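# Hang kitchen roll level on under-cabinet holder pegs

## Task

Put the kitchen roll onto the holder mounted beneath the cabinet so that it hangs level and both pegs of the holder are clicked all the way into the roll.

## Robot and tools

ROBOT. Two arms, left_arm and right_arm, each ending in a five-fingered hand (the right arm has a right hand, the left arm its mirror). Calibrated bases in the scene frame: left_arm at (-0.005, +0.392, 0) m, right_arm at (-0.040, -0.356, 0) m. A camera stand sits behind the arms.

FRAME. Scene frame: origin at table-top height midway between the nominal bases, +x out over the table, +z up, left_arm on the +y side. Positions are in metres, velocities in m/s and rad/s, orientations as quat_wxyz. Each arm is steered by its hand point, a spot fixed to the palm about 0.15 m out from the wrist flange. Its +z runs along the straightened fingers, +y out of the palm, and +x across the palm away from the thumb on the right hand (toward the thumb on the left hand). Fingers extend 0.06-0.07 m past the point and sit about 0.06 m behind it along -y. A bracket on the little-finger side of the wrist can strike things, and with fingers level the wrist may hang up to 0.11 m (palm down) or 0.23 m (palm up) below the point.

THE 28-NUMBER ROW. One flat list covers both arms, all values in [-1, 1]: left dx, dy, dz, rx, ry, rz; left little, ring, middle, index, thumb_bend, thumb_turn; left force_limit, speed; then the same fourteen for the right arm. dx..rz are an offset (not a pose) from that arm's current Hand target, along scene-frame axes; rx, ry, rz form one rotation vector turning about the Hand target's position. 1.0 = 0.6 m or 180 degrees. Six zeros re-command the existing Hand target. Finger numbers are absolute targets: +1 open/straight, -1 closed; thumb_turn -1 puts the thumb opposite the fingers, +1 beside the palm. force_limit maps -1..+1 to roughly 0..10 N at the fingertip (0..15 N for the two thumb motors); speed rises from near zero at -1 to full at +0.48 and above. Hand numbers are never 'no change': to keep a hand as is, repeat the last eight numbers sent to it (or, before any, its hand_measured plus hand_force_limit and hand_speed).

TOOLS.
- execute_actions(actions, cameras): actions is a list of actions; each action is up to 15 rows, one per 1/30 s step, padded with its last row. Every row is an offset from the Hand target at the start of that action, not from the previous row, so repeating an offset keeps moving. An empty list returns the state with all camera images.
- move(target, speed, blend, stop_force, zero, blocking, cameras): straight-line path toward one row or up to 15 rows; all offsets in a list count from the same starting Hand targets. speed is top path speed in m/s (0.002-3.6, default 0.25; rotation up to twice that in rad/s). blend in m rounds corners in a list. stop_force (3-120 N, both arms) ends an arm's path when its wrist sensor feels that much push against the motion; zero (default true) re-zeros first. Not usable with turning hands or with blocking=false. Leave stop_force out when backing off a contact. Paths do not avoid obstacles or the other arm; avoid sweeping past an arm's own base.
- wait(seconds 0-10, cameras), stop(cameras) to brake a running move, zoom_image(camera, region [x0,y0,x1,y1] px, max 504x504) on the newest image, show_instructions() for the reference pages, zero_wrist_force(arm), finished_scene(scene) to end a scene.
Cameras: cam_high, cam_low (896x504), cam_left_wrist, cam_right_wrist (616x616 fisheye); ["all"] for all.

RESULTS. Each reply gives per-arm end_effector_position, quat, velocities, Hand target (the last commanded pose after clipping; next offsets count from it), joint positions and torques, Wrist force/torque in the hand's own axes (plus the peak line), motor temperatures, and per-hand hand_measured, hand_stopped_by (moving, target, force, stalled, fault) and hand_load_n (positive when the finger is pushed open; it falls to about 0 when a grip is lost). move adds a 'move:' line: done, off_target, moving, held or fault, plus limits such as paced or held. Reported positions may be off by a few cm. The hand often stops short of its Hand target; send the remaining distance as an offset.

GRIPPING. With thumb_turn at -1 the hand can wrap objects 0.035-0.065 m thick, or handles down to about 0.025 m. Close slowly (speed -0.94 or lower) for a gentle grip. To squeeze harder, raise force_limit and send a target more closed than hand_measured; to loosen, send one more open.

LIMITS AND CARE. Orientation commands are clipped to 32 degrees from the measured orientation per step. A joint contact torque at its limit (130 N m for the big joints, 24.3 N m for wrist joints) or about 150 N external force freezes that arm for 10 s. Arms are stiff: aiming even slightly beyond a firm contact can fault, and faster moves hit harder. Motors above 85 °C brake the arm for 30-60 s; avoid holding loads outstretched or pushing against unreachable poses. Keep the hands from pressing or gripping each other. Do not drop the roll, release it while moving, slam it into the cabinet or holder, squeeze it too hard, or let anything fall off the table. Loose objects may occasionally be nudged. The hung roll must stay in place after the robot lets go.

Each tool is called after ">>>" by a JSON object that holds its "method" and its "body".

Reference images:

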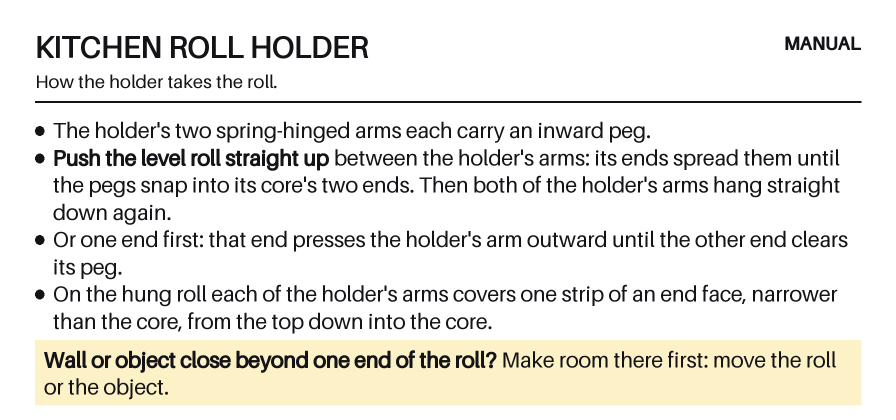

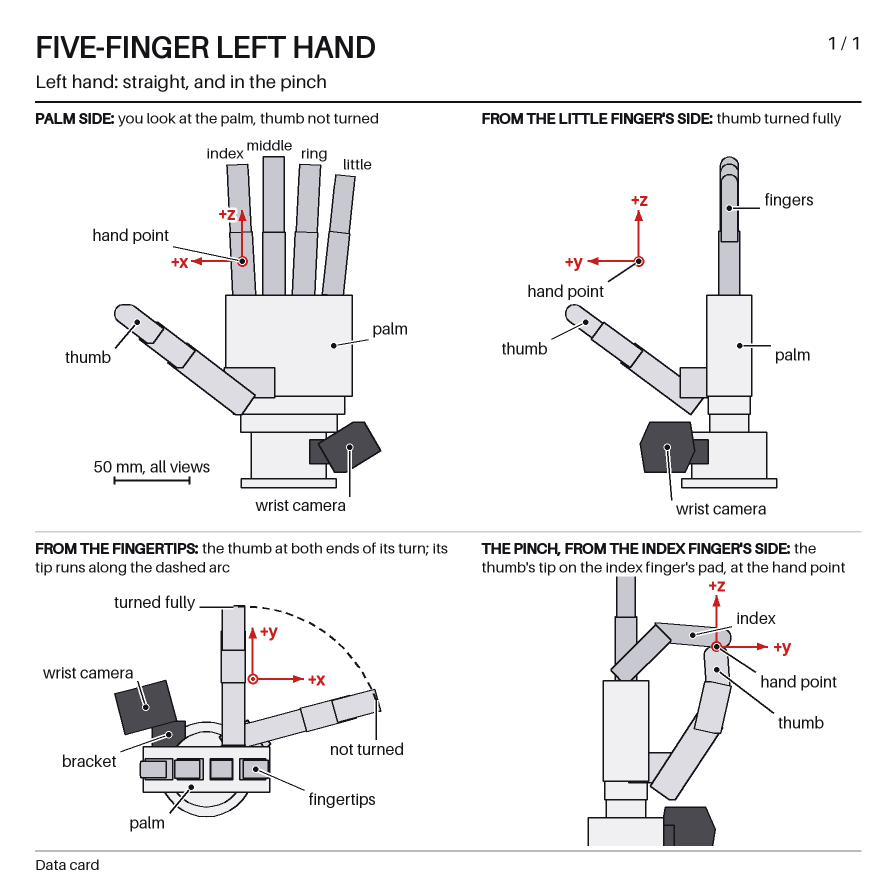

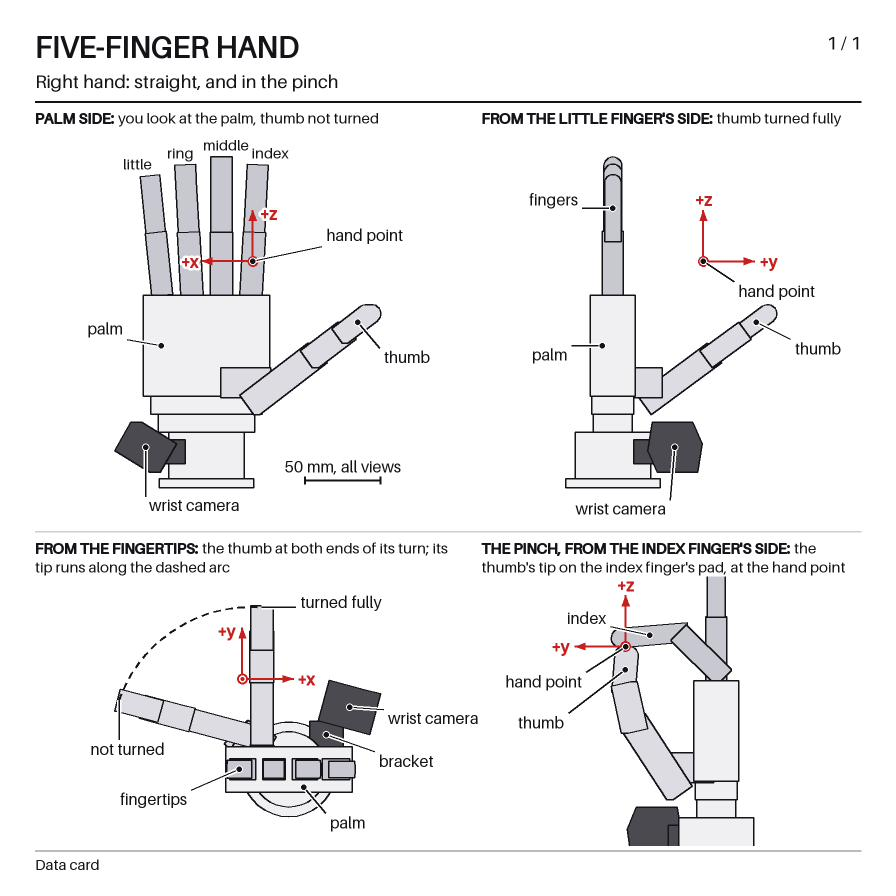

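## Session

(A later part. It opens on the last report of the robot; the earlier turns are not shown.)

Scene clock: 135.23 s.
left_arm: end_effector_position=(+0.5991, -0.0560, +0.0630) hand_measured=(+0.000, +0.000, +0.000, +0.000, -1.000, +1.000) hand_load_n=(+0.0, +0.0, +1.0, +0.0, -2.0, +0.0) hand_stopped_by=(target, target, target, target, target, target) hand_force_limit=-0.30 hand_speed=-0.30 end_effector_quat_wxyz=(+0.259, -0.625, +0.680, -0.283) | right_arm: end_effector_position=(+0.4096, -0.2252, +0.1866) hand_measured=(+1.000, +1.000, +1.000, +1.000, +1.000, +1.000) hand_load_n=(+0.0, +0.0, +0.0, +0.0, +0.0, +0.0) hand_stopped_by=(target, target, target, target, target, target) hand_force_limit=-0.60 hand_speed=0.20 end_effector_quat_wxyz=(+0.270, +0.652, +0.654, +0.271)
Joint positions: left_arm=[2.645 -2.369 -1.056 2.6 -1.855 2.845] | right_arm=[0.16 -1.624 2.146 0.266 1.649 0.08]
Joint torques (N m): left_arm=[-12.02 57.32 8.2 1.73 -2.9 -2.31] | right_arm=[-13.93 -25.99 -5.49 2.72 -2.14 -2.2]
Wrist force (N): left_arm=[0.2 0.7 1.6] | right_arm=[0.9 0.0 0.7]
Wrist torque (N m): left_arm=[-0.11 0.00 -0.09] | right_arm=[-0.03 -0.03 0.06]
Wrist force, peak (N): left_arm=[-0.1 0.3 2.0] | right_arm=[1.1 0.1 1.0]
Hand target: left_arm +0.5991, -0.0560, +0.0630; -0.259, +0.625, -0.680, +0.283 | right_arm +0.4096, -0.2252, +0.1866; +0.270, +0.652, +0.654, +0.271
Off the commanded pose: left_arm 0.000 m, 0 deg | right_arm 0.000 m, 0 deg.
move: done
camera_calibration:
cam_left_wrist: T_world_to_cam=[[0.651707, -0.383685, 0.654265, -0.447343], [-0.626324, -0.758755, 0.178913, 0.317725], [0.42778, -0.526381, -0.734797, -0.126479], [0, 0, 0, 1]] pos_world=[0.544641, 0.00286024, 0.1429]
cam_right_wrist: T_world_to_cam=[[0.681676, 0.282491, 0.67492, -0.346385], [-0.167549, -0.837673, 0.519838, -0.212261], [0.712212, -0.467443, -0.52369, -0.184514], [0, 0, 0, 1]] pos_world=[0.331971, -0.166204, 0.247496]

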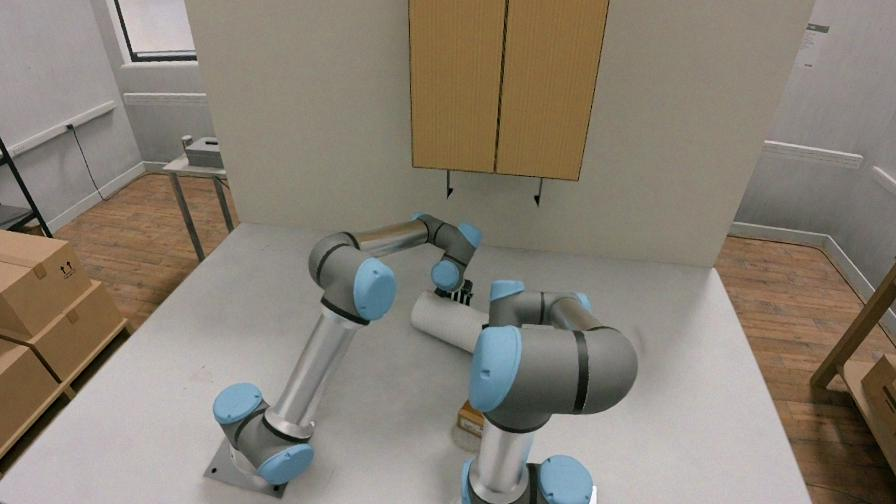

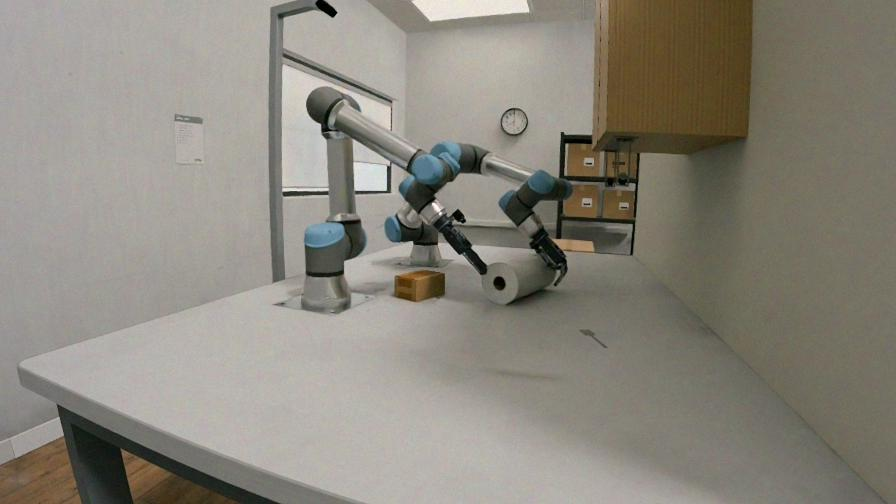

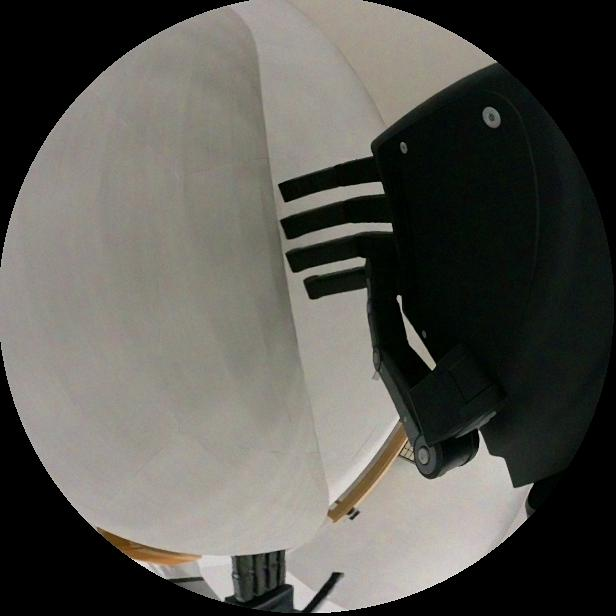

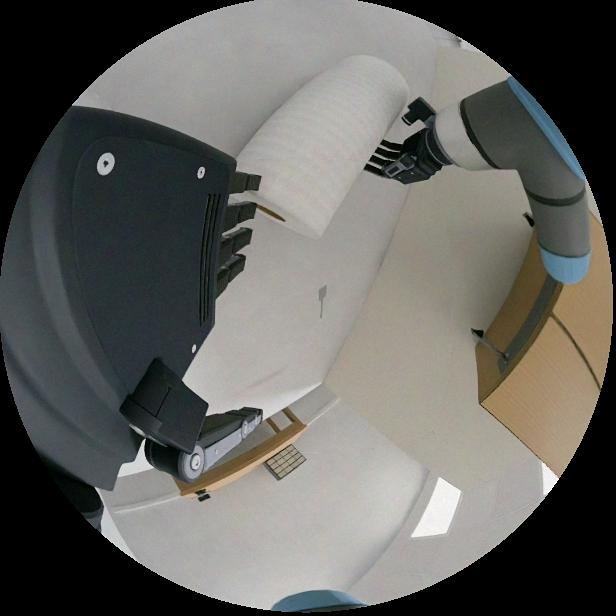

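>>> {"method": "move", "body": {"target": [0.025,0.05,0,0,0,0,0,0,0,0,-1,1,-0.3,-0.3,-0.033,0.025,-0.136,0,0,0,1,1,1,1,1,1,-0.6,0.2], "speed": 0.1}}

>>> {"method": "move", "body": {"target": [-0.165,-0.01,0,0,0,0.027,0,0,0,0,-1,1,-0.3,-0.3,0,0,0,0,0,0,1,1,1,1,1,1,-0.6,0.2], "cameras": ["cam_high","cam_low","cam_left_wrist","cam_right_wrist"], "speed": 0.06, "stop_force": 15}}

Scene clock: 139.37 s.
left_arm: end_effector_position=(+0.6141, -0.0260, +0.0630) hand_measured=(+0.000, +0.000, +0.000, +0.000, -1.000, +1.000) hand_load_n=(+0.0, +0.0, +1.0, +0.0, -2.0, +0.0) hand_stopped_by=(target, target, target, target, target, target) hand_force_limit=-0.30 hand_speed=-0.30 end_effector_quat_wxyz=(+0.259, -0.625, +0.680, -0.283) | right_arm: end_effector_position=(+0.3898, -0.2102, +0.1051) hand_measured=(+1.000, +1.000, +1.000, +1.000, +1.000, +1.000) hand_load_n=(+0.0, -0.5, +0.0, +0.0, +0.0, +0.0) hand_stopped_by=(target, target, target, target, target, target) hand_force_limit=-0.60 hand_speed=0.20 end_effector_quat_wxyz=(+0.270, +0.652, +0.654, +0.271)
Joint positions: left_arm=[2.701 -2.347 -1.093 2.626 -1.818 2.887] | right_arm=[0.233 -1.494 2.278 0.01 1.7 0.132]
Joint torques (N m): left_arm=[12.18 56.71 8.07 1.72 2.58 2.26] | right_arm=[13.02 -11.57 -2.48 -1.82 2.11 2.29]
Wrist force (N): left_arm=[-0.1 0.5 1.8] | right_arm=[-0.1 -0.7 -0.7]
Wrist torque (N m): left_arm=[-0.15 0.05 -0.17] | right_arm=[0.00 0.01 -0.17]
Wrist force, peak (N): left_arm=[-0.1 0.5 1.8] | right_arm=[0.4 1.0 -2.5]
Hand target: left_arm +0.6141, -0.0260, +0.0630; -0.259, +0.625, -0.680, +0.283 | right_arm +0.3898, -0.2102, +0.1050; +0.270, +0.652, +0.654, +0.271
Off the commanded pose: left_arm 0.000 m, 0 deg | right_arm 0.000 m, 0 deg.
move: done

Scene clock: 142.17 s.
left_arm: end_effector_position=(+0.5151, -0.0320, +0.0630) hand_measured=(+0.000, +0.000, +0.000, +0.000, -1.000, +1.000) hand_load_n=(+1.0, +1.0, +1.0, +0.0, -2.0, +0.0) hand_stopped_by=(target, target, target, target, target, target) hand_force_limit=-0.30 hand_speed=-0.30 end_effector_quat_wxyz=(-0.271, +0.653, -0.653, +0.272) | right_arm: end_effector_position=(+0.3898, -0.2102, +0.1050) hand_measured=(+1.000, +1.000, +1.000, +1.000, +1.000, +1.000) hand_load_n=(+0.0, +0.0, +0.0, +0.0, +0.0, +0.0) hand_stopped_by=(target, target, target, target, target, target) hand_force_limit=-0.60 hand_speed=0.20 end_effector_quat_wxyz=(+0.270, +0.652, +0.654, +0.271)
Joint positions: left_arm=[2.588 -2.201 -1.358 2.697 -1.95 2.733] | right_arm=[0.233 -1.494 2.278 0.01 1.7 0.132]
Joint torques (N m): left_arm=[-12.97 51.72 6.19 1.24 -2.67 -2.49] | right_arm=[12.59 -13.04 -4.5 -1.61 2.02 2.3]
Wrist force (N): left_arm=[-0.6 -0.9 2.5] | right_arm=[-0.1 -1.8 0.9]
Wrist torque (N m): left_arm=[-0.07 0.04 0.00] | right_arm=[-0.05 -0.11 -0.24]
Wrist force, peak (N): left_arm=[-0.8 -1.1 2.7] | right_arm=[-0.4 -1.9 0.9]
Hand target: left_arm +0.5151, -0.0320, +0.0630; -0.271, +0.653, -0.653, +0.272 | right_arm +0.3898, -0.2102, +0.1050; +0.270, +0.652, +0.654, +0.271
Off the commanded pose: left_arm 0.000 m, 0 deg | right_arm 0.000 m, 0 deg.
move: done
camera_calibration:
cam_left_wrist: T_world_to_cam=[[0.681891, -0.327109, 0.654236, -0.397124], [-0.559814, -0.809063, 0.178956, 0.247491], [0.47078, -0.488279, -0.734813, -0.0988315], [0, 0, 0, 1]] pos_world=[0.455872, 0.0220759, 0.1429]
cam_right_wrist: T_world_to_cam=[[0.681676, 0.282491, 0.67492, -0.282052], [-0.167549, -0.837673, 0.519838, -0.160595], [0.712212, -0.467443, -0.52369, -0.206133], [0, 0, 0, 1]] pos_world=[0.312171, -0.151204, 0.165896]

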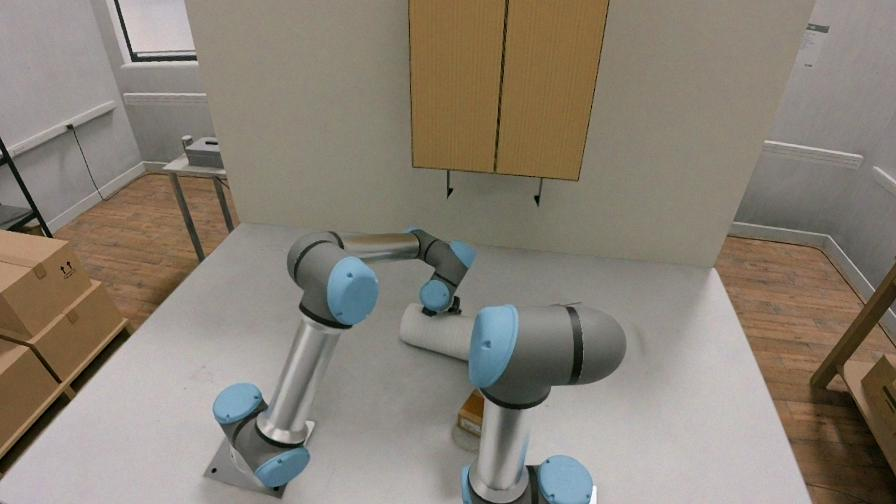

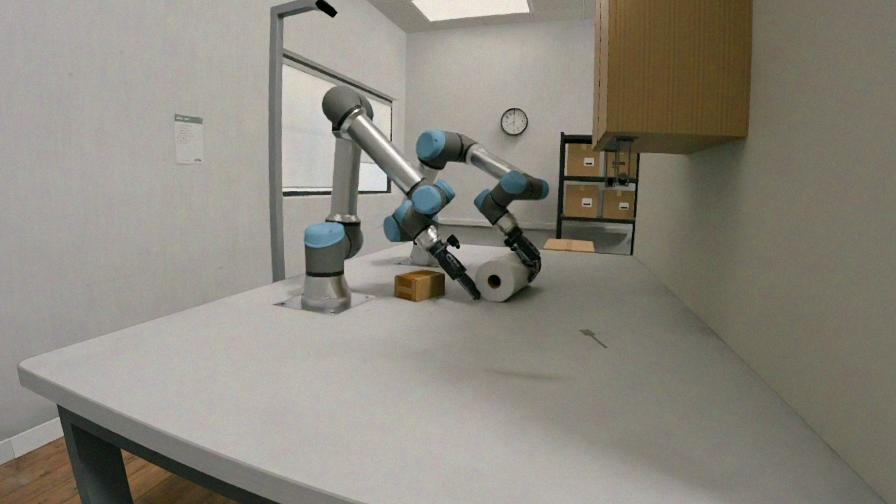

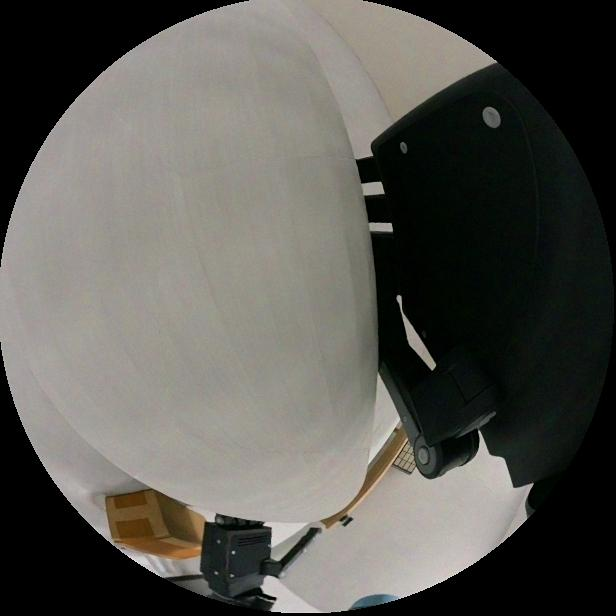

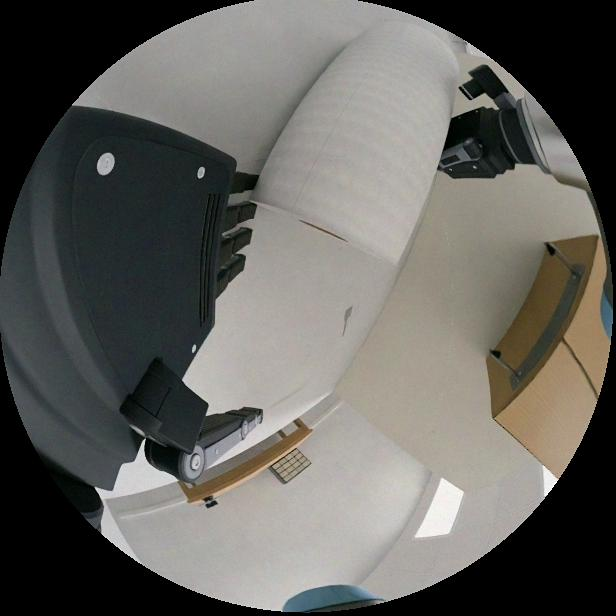

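>>> {"method": "move", "body": {"target": [-0.05,0.0,0,0,0,0,0,0,0,0,-1,1,-0.3,-0.3,0,0,0,0,0,0,1,1,1,1,1,1,-0.6,0.2], "speed": 0.06, "stop_force": 15}}

>>> {"method": "move", "body": {"target": [0.04,0.0,0.04,0,0,0,0,0,0,0,-1,1,-0.3,-0.3,-0.05,-0.05,0.05,0,0,0,1,1,1,1,1,1,-0.6,0.2], "cameras": ["cam_high","cam_low","cam_left_wrist","cam_right_wrist"], "speed": 0.06}}

Scene clock: 149.40 s.
left_arm: end_effector_position=(+0.4851, -0.0320, +0.0630) hand_measured=(+0.000, +0.000, +0.000, +0.000, -1.000, +1.000) hand_load_n=(+0.0, +0.0, +1.5, +0.0, -2.5, +0.0) hand_stopped_by=(target, target, target, target, target, target) hand_force_limit=-0.30 hand_speed=-0.30 end_effector_quat_wxyz=(-0.271, +0.653, -0.653, +0.272) | right_arm: end_effector_position=(+0.3898, -0.2102, +0.1050) hand_measured=(+1.000, +1.000, +1.000, +1.000, +1.000, +1.000) hand_load_n=(+0.5, +0.0, +0.0, +0.0, +0.0, +0.0) hand_stopped_by=(target, target, target, target, target, target) hand_force_limit=-0.60 hand_speed=0.20 end_effector_quat_wxyz=(+0.270, +0.652, +0.654, +0.271)
Joint positions: left_arm=[2.558 -2.157 -1.434 2.72 -1.97 2.707] | right_arm=[0.233 -1.494 2.278 0.01 1.7 0.132]
Joint torques (N m): left_arm=[-15.47 47.21 4.33 0.9 -1.81 -2.16] | right_arm=[12.41 -22.19 -9.84 -1.42 1.21 2.4]
Wrist force (N): left_arm=[-2.8 -6.0 1.8] | right_arm=[-2.2 -6.9 0.6]
Wrist torque (N m): left_arm=[-0.37 0.08 -0.19] | right_arm=[0.03 -0.21 -0.67]
Wrist force, peak (N): left_arm=[-2.9 -6.3 2.2] | right_arm=[-2.3 -6.9 0.7]
Hand target: left_arm +0.4851, -0.0320, +0.0630; -0.271, +0.653, -0.653, +0.272 | right_arm +0.3898, -0.2102, +0.1050; +0.270, +0.652, +0.654, +0.271
Off the commanded pose: left_arm 0.000 m, 0 deg | right_arm 0.000 m, 0 deg.
move: done

Scene clock: 150.87 s.
left_arm: end_effector_position=(+0.5090, -0.0320, +0.0870) hand_measured=(+0.000, +0.000, +0.000, +0.000, -1.000, +1.000) hand_load_n=(+0.0, +0.0, +1.0, +0.0, -2.0, +0.0) hand_stopped_by=(target, target, target, target, target, target) hand_force_limit=-0.30 hand_speed=-0.30 end_effector_quat_wxyz=(-0.271, +0.653, -0.653, +0.272) | right_arm: end_effector_position=(+0.3598, -0.2401, +0.1350) hand_measured=(+1.000, +1.000, +1.000, +1.000, +1.000, +1.000) hand_load_n=(+0.0, +0.0, +0.0, +0.5, +0.0, +0.0) hand_stopped_by=(target, target, target, target, target, target) hand_force_limit=-0.60 hand_speed=0.20 end_effector_quat_wxyz=(+0.270, +0.652, +0.654, +0.271)
Joint positions: left_arm=[2.582 -2.169 -1.345 2.651 -1.954 2.728] | right_arm=[0.113 -1.679 2.355 0.111 1.615 0.046]
Joint torques (N m): left_arm=[12.73 27.4 27.7 -3.45 2.39 2.27] | right_arm=[-14.86 -22.97 -2.68 2.97 -2.2 -2.35]
Wrist force (N): left_arm=[0.2 0.6 1.5] | right_arm=[1.0 0.1 0.4]
Wrist torque (N m): left_arm=[-0.11 0.00 -0.15] | right_arm=[0.00 -0.05 0.08]
Wrist force, peak (N): left_arm=[-2.9 -6.0 2.3] | right_arm=[-2.3 -6.9 1.0]
Hand target: left_arm +0.5091, -0.0320, +0.0870; -0.271, +0.653, -0.653, +0.272 | right_arm +0.3598, -0.2402, +0.1350; +0.270, +0.652, +0.654, +0.271
Off the commanded pose: left_arm 0.000 m, 0 deg | right_arm 0.000 m, 0 deg.
move: done
camera_calibration:
cam_left_wrist: T_world_to_cam=[[0.681891, -0.327109, 0.654236, -0.408666], [-0.559814, -0.809063, 0.178956, 0.239781], [0.47078, -0.488279, -0.734813, -0.0783243], [0, 0, 0, 1]] pos_world=[0.449772, 0.0220759, 0.1669]
cam_right_wrist: T_world_to_cam=[[0.681616, 0.282466, 0.674991, -0.273376], [-0.167633, -0.837667, 0.51982, -0.206318], [0.712249, -0.467468, -0.523617, -0.183109], [0, 0, 0, 1]] pos_world=[0.282171, -0.181204, 0.195896]

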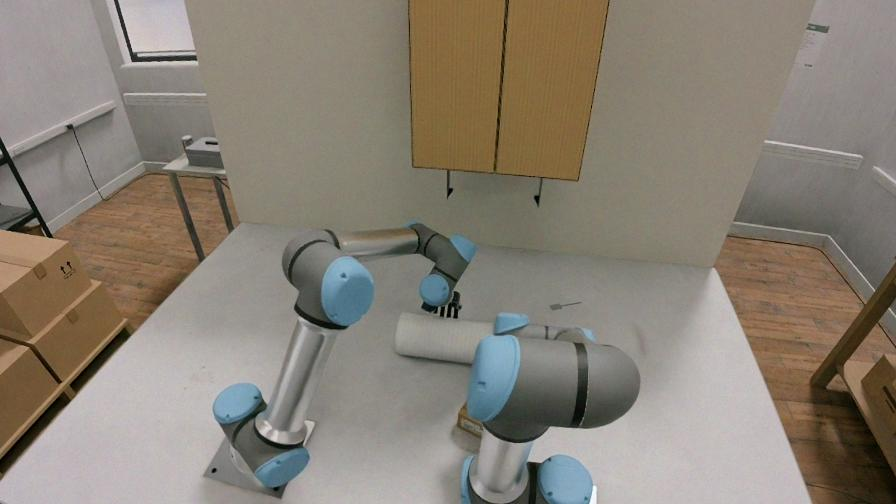

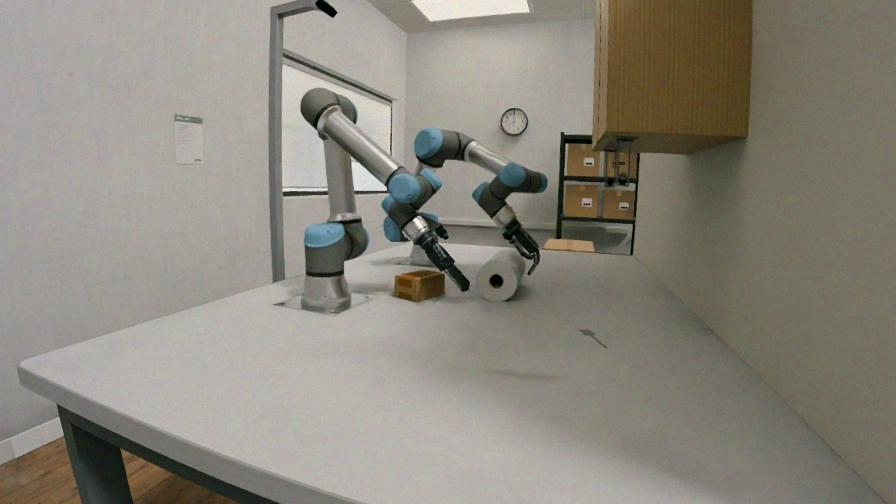

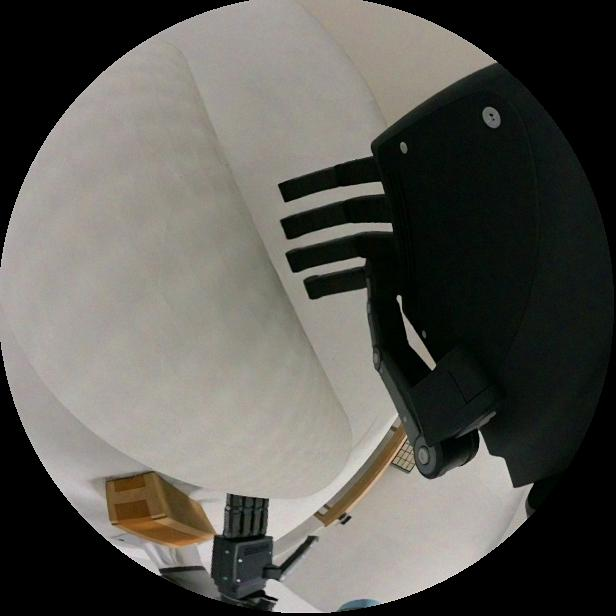

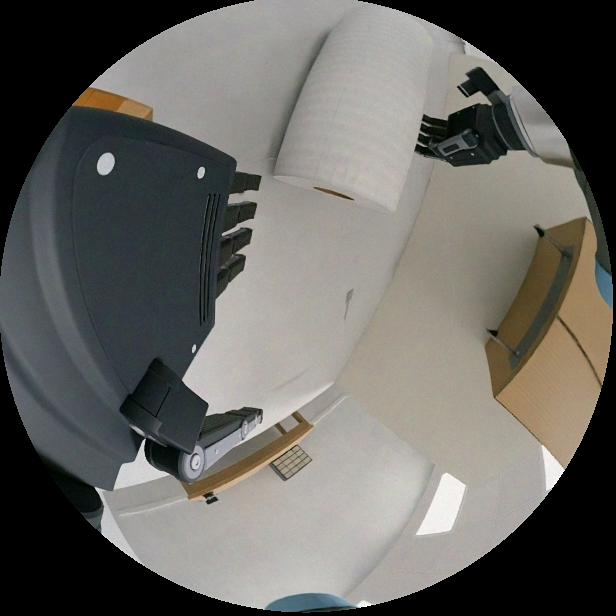

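>>> {"method": "move", "body": {"target": [[0,0,-0.03,0,0,0,0,0,0,0,-1,1,-0.3,-0.3,-0.025,0.2878,-0.02,0,0,0,1,1,1,1,1,1,-0.6,0.2],[0,0,-0.04,0,0,0,0,0,0,0,-1,1,-0.3,-0.3,0.015,0.2878,-0.0633,0,0,0,1,1,1,1,1,1,-0.6,0.2]], "cameras": ["cam_high","cam_low","cam_left_wrist","cam_right_wrist"], "speed": 0.12}}

>>> {"method": "zoom_image", "body": {"camera": "cam_low", "region": [400, 180, 580, 340]}}

Scene clock: 155.03 s.
left_arm: end_effector_position=(+0.5091, -0.0320, +0.0630) hand_measured=(+0.000, +0.000, +0.000, +0.000, -1.000, +1.000) hand_load_n=(+0.0, +0.0, +1.0, +0.0, -2.0, +0.0) hand_stopped_by=(target, target, target, target, target, target) hand_force_limit=-0.30 hand_speed=-0.30 end_effector_quat_wxyz=(-0.271, +0.653, -0.653, +0.272) | right_arm: end_effector_position=(+0.3687, -0.0675, +0.0972) hand_measured=(+1.000, +1.000, +1.000, +1.000, +1.000, +1.000) hand_load_n=(+0.0, +0.0, +0.0, +0.0, +0.0, +0.0) hand_stopped_by=(target, target, target, target, target, target) hand_force_limit=-0.60 hand_speed=0.20 end_effector_quat_wxyz=(+0.270, +0.652, +0.654, +0.271) end_effector_velocity=(+0.001, +0.000, -0.002) end_effector_angular_velocity=(-0.002, +0.002, +0.000)
Joint positions: left_arm=[2.582 -2.192 -1.374 2.702 -1.954 2.728] | right_arm=[0.712 -1.236 1.997 0.142 2.021 0.505]
Joint velocities: left_arm=[within noise] | right_arm=[-0.002 0.005 -0.001 -0.002 -0.001 -0.003]
Joint torques (N m): left_arm=[10.35 27.48 7.14 1.58 1.35 0.3] | right_arm=[-12.42 -21.19 -25.18 -0.97 -1.88 -2.52]
Wrist force (N): left_arm=[0.3 0.4 1.3] | right_arm=[1.1 0.0 0.6]
Wrist torque (N m): left_arm=[-0.12 -0.01 -0.15] | right_arm=[-0.04 -0.08 0.09]
Wrist force, peak (N): left_arm=[0.0 0.7 1.6] | right_arm=[1.7 -0.3 0.9]
Hand target: left_arm +0.5091, -0.0320, +0.0630; -0.271, +0.653, -0.653, +0.272 | right_arm +0.3688, -0.0675, +0.0971; +0.270, +0.652, +0.654, +0.271
Off the commanded pose: left_arm 0.000 m, 0 deg | right_arm 0.000 m, 0 deg.
move: done
camera_calibration:
cam_left_wrist: T_world_to_cam=[[0.681891, -0.327109, 0.654236, -0.393032], [-0.559814, -0.809063, 0.178956, 0.244132], [0.47078, -0.488279, -0.734813, -0.0960069], [0, 0, 0, 1]] pos_world=[0.449872, 0.0220759, 0.1429]
cam_right_wrist: T_world_to_cam=[[0.681664, 0.282434, 0.674956, -0.302623], [-0.167596, -0.837692, 0.519792, -0.0405504], [0.712212, -0.467443, -0.52369, -0.128586], [0, 0, 0, 1]] pos_world=[0.291071, -0.00860434, 0.157996]

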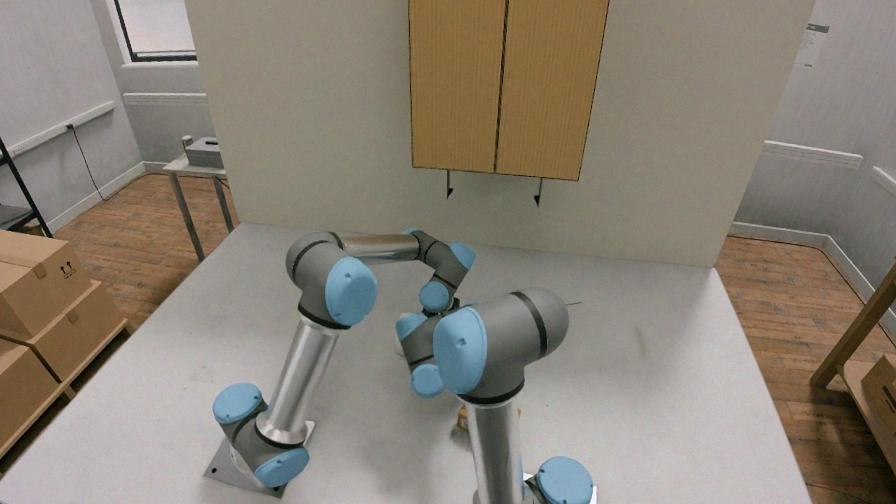

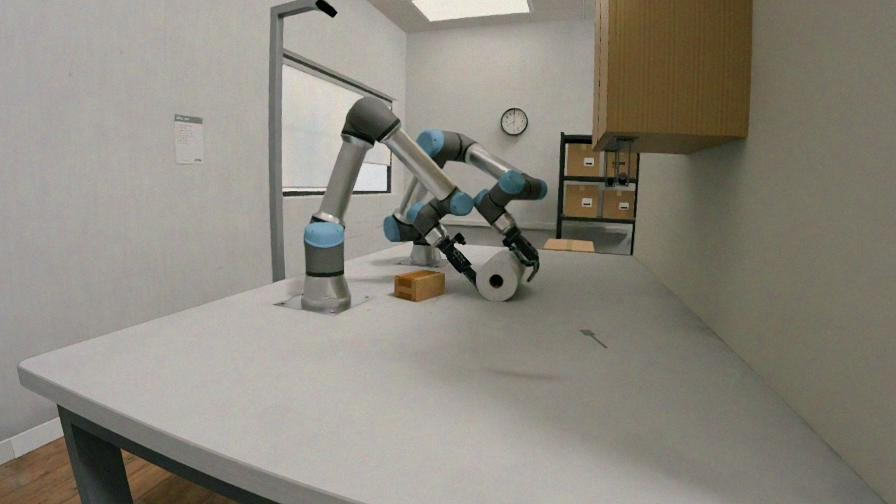

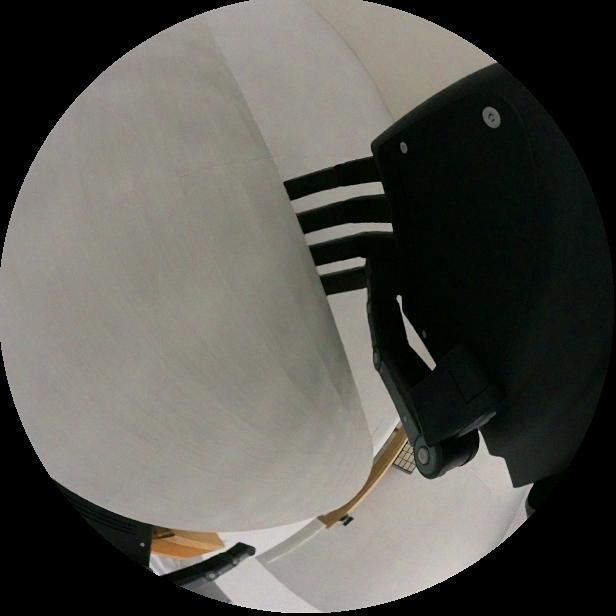

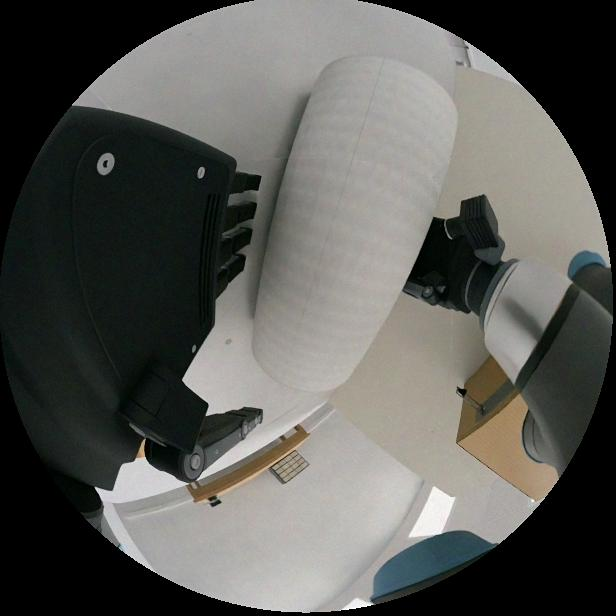

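Scaled by 2.800.

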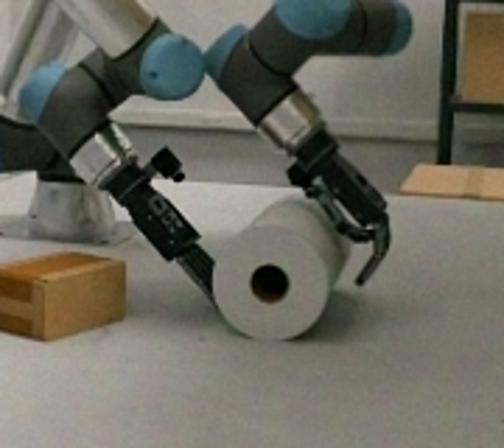

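>>> {"method": "move", "body": {"target": [0,0,-0.03,0,0.0833,0,0,0,0,0,-1,1,-0.3,-0.3,0.02,0,0.0015,0,0,0,1,1,1,1,1,1,-0.6,0.2], "cameras": ["cam_low"], "speed": 0.05}}

>>> {"method": "zoom_image", "body": {"camera": "cam_low", "region": [420, 210, 560, 320]}}

Scene clock: 159.77 s.
left_arm: end_effector_position=(+0.5091, -0.0320, +0.0450) hand_measured=(+0.000, +0.000, +0.000, +0.000, -1.000, +1.000) hand_load_n=(+0.0, +0.0, +1.0, +0.0, -2.0, +0.0) hand_stopped_by=(target, target, target, target, target, target) hand_force_limit=-0.30 hand_speed=-0.30 end_effector_quat_wxyz=(-0.184, +0.683, -0.683, +0.185) | right_arm: end_effector_position=(+0.3808, -0.0675, +0.0980) hand_measured=(+1.000, +1.000, +1.000, +1.000, +1.000, +1.000) hand_load_n=(+0.0, +0.0, +0.0, +0.0, +0.0, +0.0) hand_stopped_by=(target, target, target, target, target, target) hand_force_limit=-0.60 hand_speed=0.20 end_effector_quat_wxyz=(+0.270, +0.652, +0.654, +0.271)
Joint positions: left_arm=[2.638 -2.335 -1.152 2.388 -1.813 2.7] | right_arm=[0.691 -1.227 1.978 0.143 2.007 0.487]
Joint torques (N m): left_arm=[12.95 32.17 26.65 -4.23 2.49 -2.32] | right_arm=[-13.14 -22.65 -24.78 3.21 -1.87 -2.43]
Wrist force (N): left_arm=[-0.1 0.2 1.2] | right_arm=[1.1 0.0 0.4]
Wrist torque (N m): left_arm=[-0.13 0.03 -0.08] | right_arm=[-0.02 -0.06 0.09]
Wrist force, peak (N): left_arm=[0.1 0.8 1.4] | right_arm=[1.3 0.1 0.7]
Hand target: left_arm +0.5091, -0.0320, +0.0450; -0.184, +0.683, -0.683, +0.184 | right_arm +0.3808, -0.0675, +0.0980; +0.270, +0.652, +0.654, +0.271
Off the commanded pose: left_arm 0.000 m, 0 deg | right_arm 0.000 m, 0 deg.
move: done
Images, in order (width x height): cam_low 896x504.

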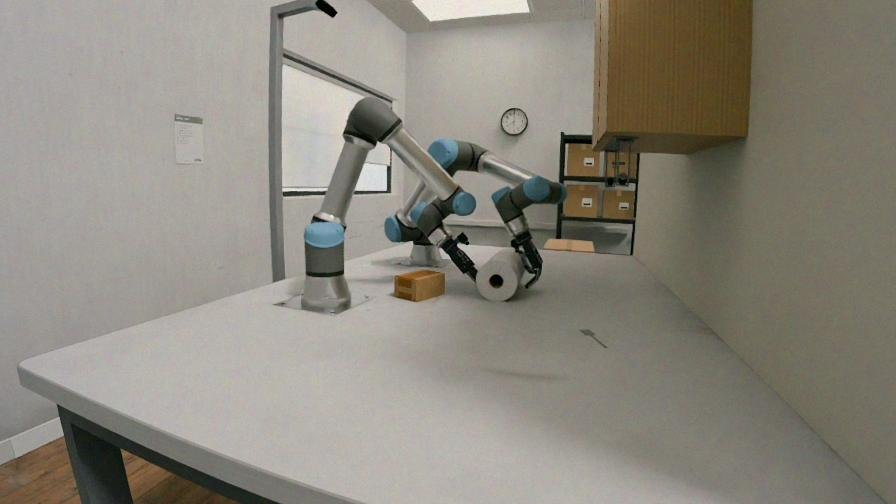

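Scaled by 3.600.

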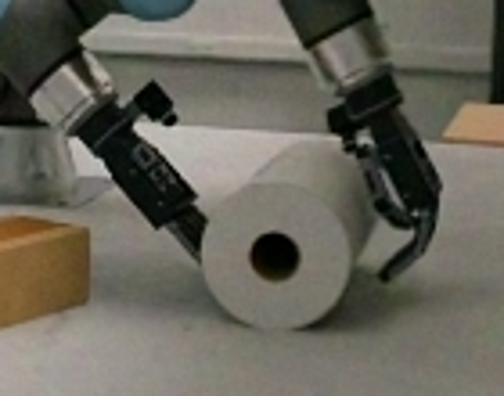

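>>> {"method": "move", "body": {"target": [-0.045,0,0,0,0,0,0,0,0,0,-1,1,-0.3,-0.3,0.02,0,-0.002,0,0,0,1,1,1,1,1,1,-0.6,0.2], "cameras": ["cam_low"], "speed": 0.03, "stop_force": 5}}

>>> {"method": "zoom_image", "body": {"camera": "cam_low", "region": [420, 210, 560, 320]}}

Scene clock: 162.13 s.
left_arm: end_effector_position=(+0.4865, -0.0320, +0.0450) hand_measured=(+0.000, +0.000, +0.000, +0.000, -1.000, +1.000) hand_load_n=(+0.0, +0.0, +0.5, +0.0, -2.0, +0.5) hand_stopped_by=(target, target, target, target, target, target) hand_force_limit=-0.30 hand_speed=-0.30 end_effector_quat_wxyz=(-0.184, +0.683, -0.683, +0.184) | right_arm: end_effector_position=(+0.3906, -0.0675, +0.0970) hand_measured=(+1.000, +1.000, +1.000, +1.000, +1.000, +1.000) hand_load_n=(+0.0, +0.0, +0.0, +0.0, +0.0, +0.0) hand_stopped_by=(target, target, target, target, target, target) hand_force_limit=-0.60 hand_speed=0.20 end_effector_quat_wxyz=(+0.270, +0.652, +0.654, +0.271)
Joint positions: left_arm=[2.619 -2.295 -1.223 2.415 -1.822 2.682] | right_arm=[0.674 -1.216 1.964 0.141 1.997 0.473]
Joint torques (N m): left_arm=[10.97 28.64 23.93 -4.94 2.82 2.6] | right_arm=[10.92 -44.54 -4.73 1.81 3.75 2.5]
Wrist force (N): left_arm=[0.7 -5.3 0.9] | right_arm=[1.6 -6.3 0.9]
Wrist torque (N m): left_arm=[-0.43 -0.01 -0.16] | right_arm=[0.06 -0.04 -0.21]
Wrist force, peak (N): left_arm=[0.6 -7.0 1.2] | right_arm=[1.8 -9.5 -0.3]
Hand target: left_arm +0.4865, -0.0320, +0.0450; -0.184, +0.683, -0.683, +0.184 (not the last commanded pose) | right_arm +0.3906, -0.0675, +0.0970; +0.270, +0.652, +0.654, +0.271 (not the last commanded pose)
Off the commanded pose: left_arm 0.004 m, 0 deg | right_arm 0.002 m, 0 deg.
move: contact (left_arm, right_arm)
Images, in order (width x height): cam_low 896x504.

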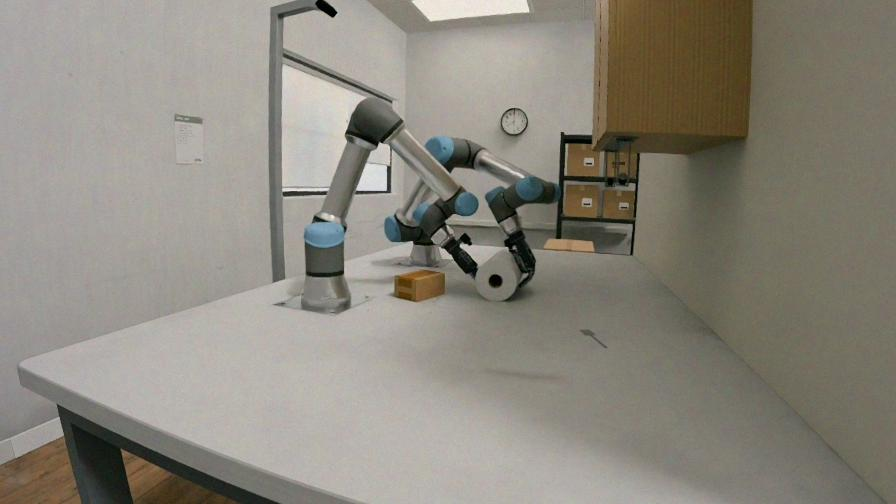

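Scaled by 3.600.

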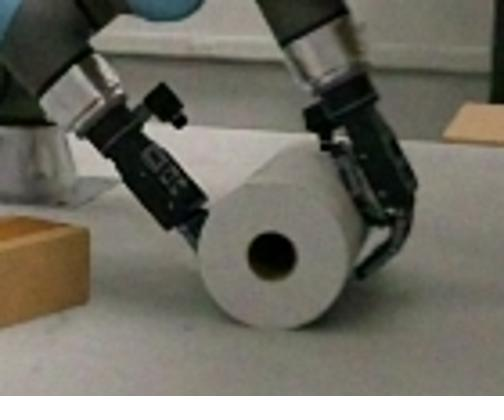

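>>> {"method": "move", "body": {"target": [0,0,0.04,0,0,0,0,0,0,0,-1,1,-0.3,-0.3,0,0,0.04,0,0,0,1,1,1,1,1,1,-0.6,0.2], "cameras": ["cam_low"], "speed": 0.04}}

>>> {"method": "zoom_image", "body": {"camera": "cam_low", "region": [420, 210, 560, 320]}}

Scene clock: 163.47 s.
left_arm: end_effector_position=(+0.4865, -0.0320, +0.0689) hand_measured=(+0.000, +0.000, +0.000, +0.000, -1.000, +1.000) hand_load_n=(-0.5, +0.0, +1.0, +0.0, -2.0, +0.5) hand_stopped_by=(target, target, target, target, target, target) hand_force_limit=-0.30 hand_speed=-0.30 end_effector_quat_wxyz=(-0.184, +0.683, -0.683, +0.184) | right_arm: end_effector_position=(+0.3906, -0.0675, +0.1208) hand_measured=(+1.000, +1.000, +1.000, +1.000, +1.000, +1.000) hand_load_n=(+0.0, +0.5, +0.5, +0.0, +0.0, +0.0) hand_stopped_by=(target, target, target, target, target, target) hand_force_limit=-0.60 hand_speed=0.20 end_effector_quat_wxyz=(+0.270, +0.652, +0.654, +0.271)
Joint positions: left_arm=[2.619 -2.274 -1.195 2.366 -1.822 2.682] | right_arm=[0.674 -1.255 1.941 0.203 1.997 0.473]
Joint torques (N m): left_arm=[10.28 53.38 25.09 -4.78 2.36 2] | right_arm=[5.93 -45.62 -29.51 1.95 3.61 -0.57]
Wrist force (N): left_arm=[0.2 -4.8 2.2] | right_arm=[1.3 -8.1 1.1]
Wrist torque (N m): left_arm=[-0.44 0.02 -0.17] | right_arm=[0.07 -0.09 -0.29]
Wrist force, peak (N): left_arm=[0.9 -5.4 1.2] | right_arm=[1.5 -8.3 1.3]
Hand target: left_arm +0.4865, -0.0320, +0.0690; -0.184, +0.683, -0.683, +0.184 | right_arm +0.3906, -0.0675, +0.1210; +0.270, +0.652, +0.654, +0.271
Off the commanded pose: left_arm 0.000 m, 0 deg | right_arm 0.000 m, 0 deg.
move: done
Images, in order (width x height): cam_low 896x504.

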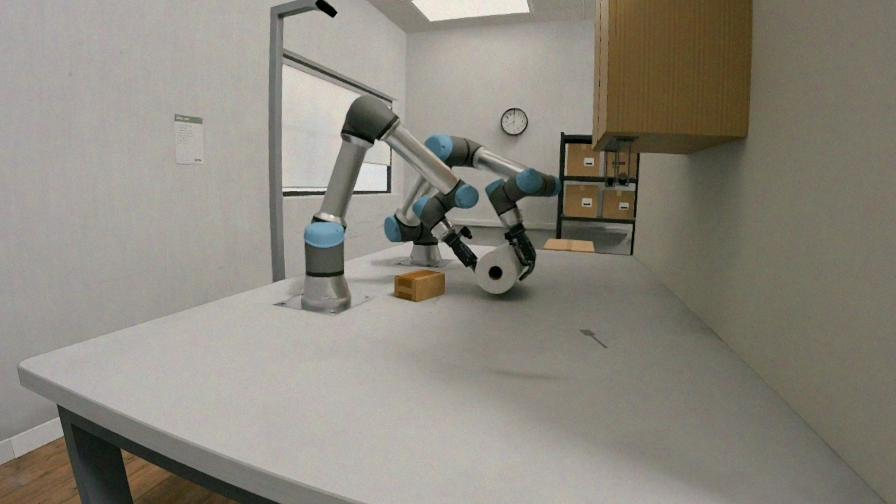

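Scaled by 3.600.

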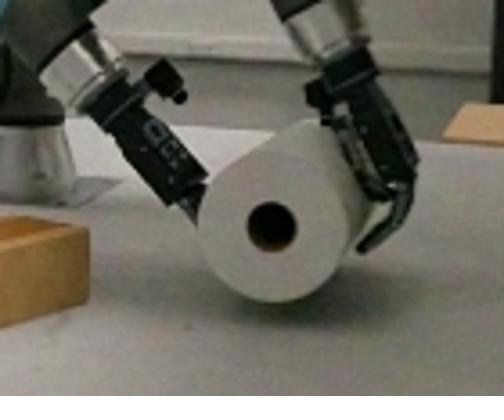

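>>> {"method": "move", "body": {"target": [0,0,0.1833,0,0,0,0,0,0,0,-1,1,-0.3,-0.3,0,0,0.1833,0,0,0,1,1,1,1,1,1,-0.6,0.2], "cameras": ["cam_low","cam_high"], "speed": 0.05}}

>>> {"method": "zoom_image", "body": {"camera": "cam_low", "region": [420, 170, 560, 280]}}

Scene clock: 167.00 s.
left_arm: end_effector_position=(+0.4865, -0.0320, +0.1789) hand_measured=(+0.000, +0.000, +0.000, +0.000, -1.000, +1.000) hand_load_n=(+0.0, +0.0, +0.5, +0.0, -2.0, +0.0) hand_stopped_by=(target, target, target, target, target, target) hand_force_limit=-0.30 hand_speed=-0.30 end_effector_quat_wxyz=(-0.184, +0.683, -0.683, +0.184) | right_arm: end_effector_position=(+0.3906, -0.0675, +0.2308) hand_measured=(+1.000, +1.000, +1.000, +1.000, +1.000, +1.000) hand_load_n=(+0.0, +0.5, +0.5, +0.0, +0.0, +0.0) hand_stopped_by=(target, target, target, target, target, target) hand_force_limit=-0.60 hand_speed=0.20 end_effector_quat_wxyz=(+0.270, +0.652, +0.654, +0.271)
Joint positions: left_arm=[2.619 -2.215 -1.008 2.12 -1.822 2.682] | right_arm=[0.674 -1.395 1.796 0.489 1.997 0.473]
Joint torques (N m): left_arm=[8.01 52.22 26.2 -4.8 1.01 0.97] | right_arm=[-8.86 -41.07 -31.78 1.97 0.71 2.11]
Wrist force (N): left_arm=[0.3 -4.7 2.2] | right_arm=[1.6 -8.4 1.2]
Wrist torque (N m): left_arm=[-0.42 0.02 -0.17] | right_arm=[0.06 -0.12 -0.29]
Wrist force, peak (N): left_arm=[0.4 -5.0 2.2] | right_arm=[1.6 -8.4 1.2]
Hand target: left_arm +0.4865, -0.0320, +0.1790; -0.184, +0.683, -0.683, +0.184 | right_arm +0.3906, -0.0675, +0.2309; +0.270, +0.652, +0.654, +0.271
Off the commanded pose: left_arm 0.000 m, 0 deg | right_arm 0.000 m, 0 deg.
move: done
Images, in order (width x height): cam_high 896x504, cam_low 896x504.

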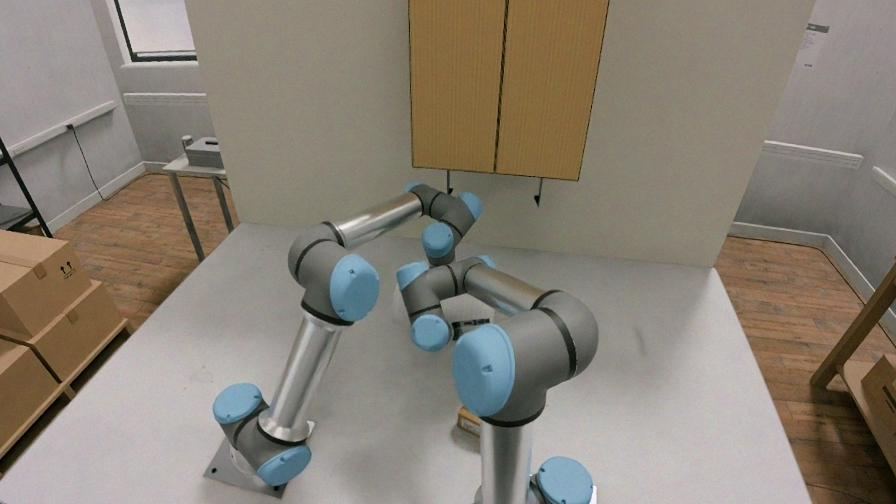

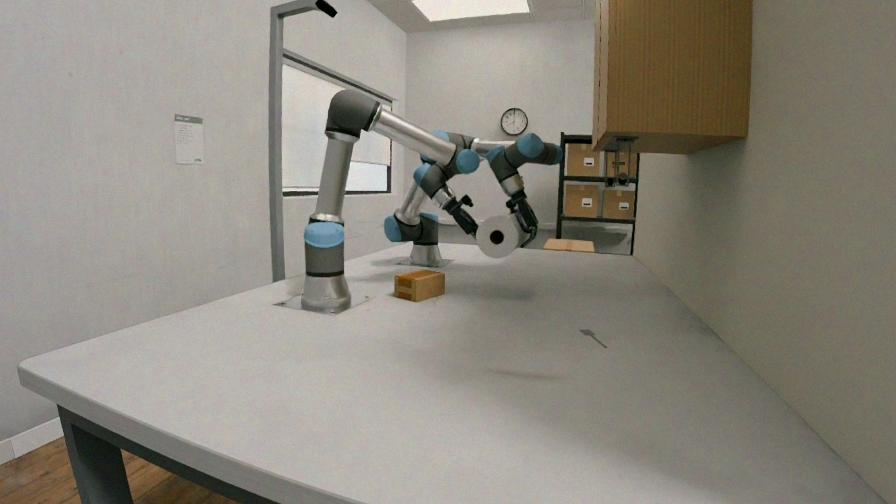

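Scaled by 3.600.

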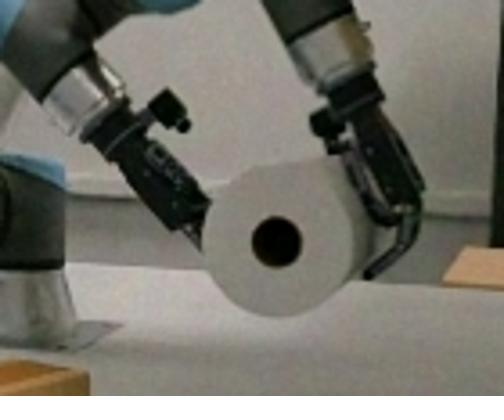

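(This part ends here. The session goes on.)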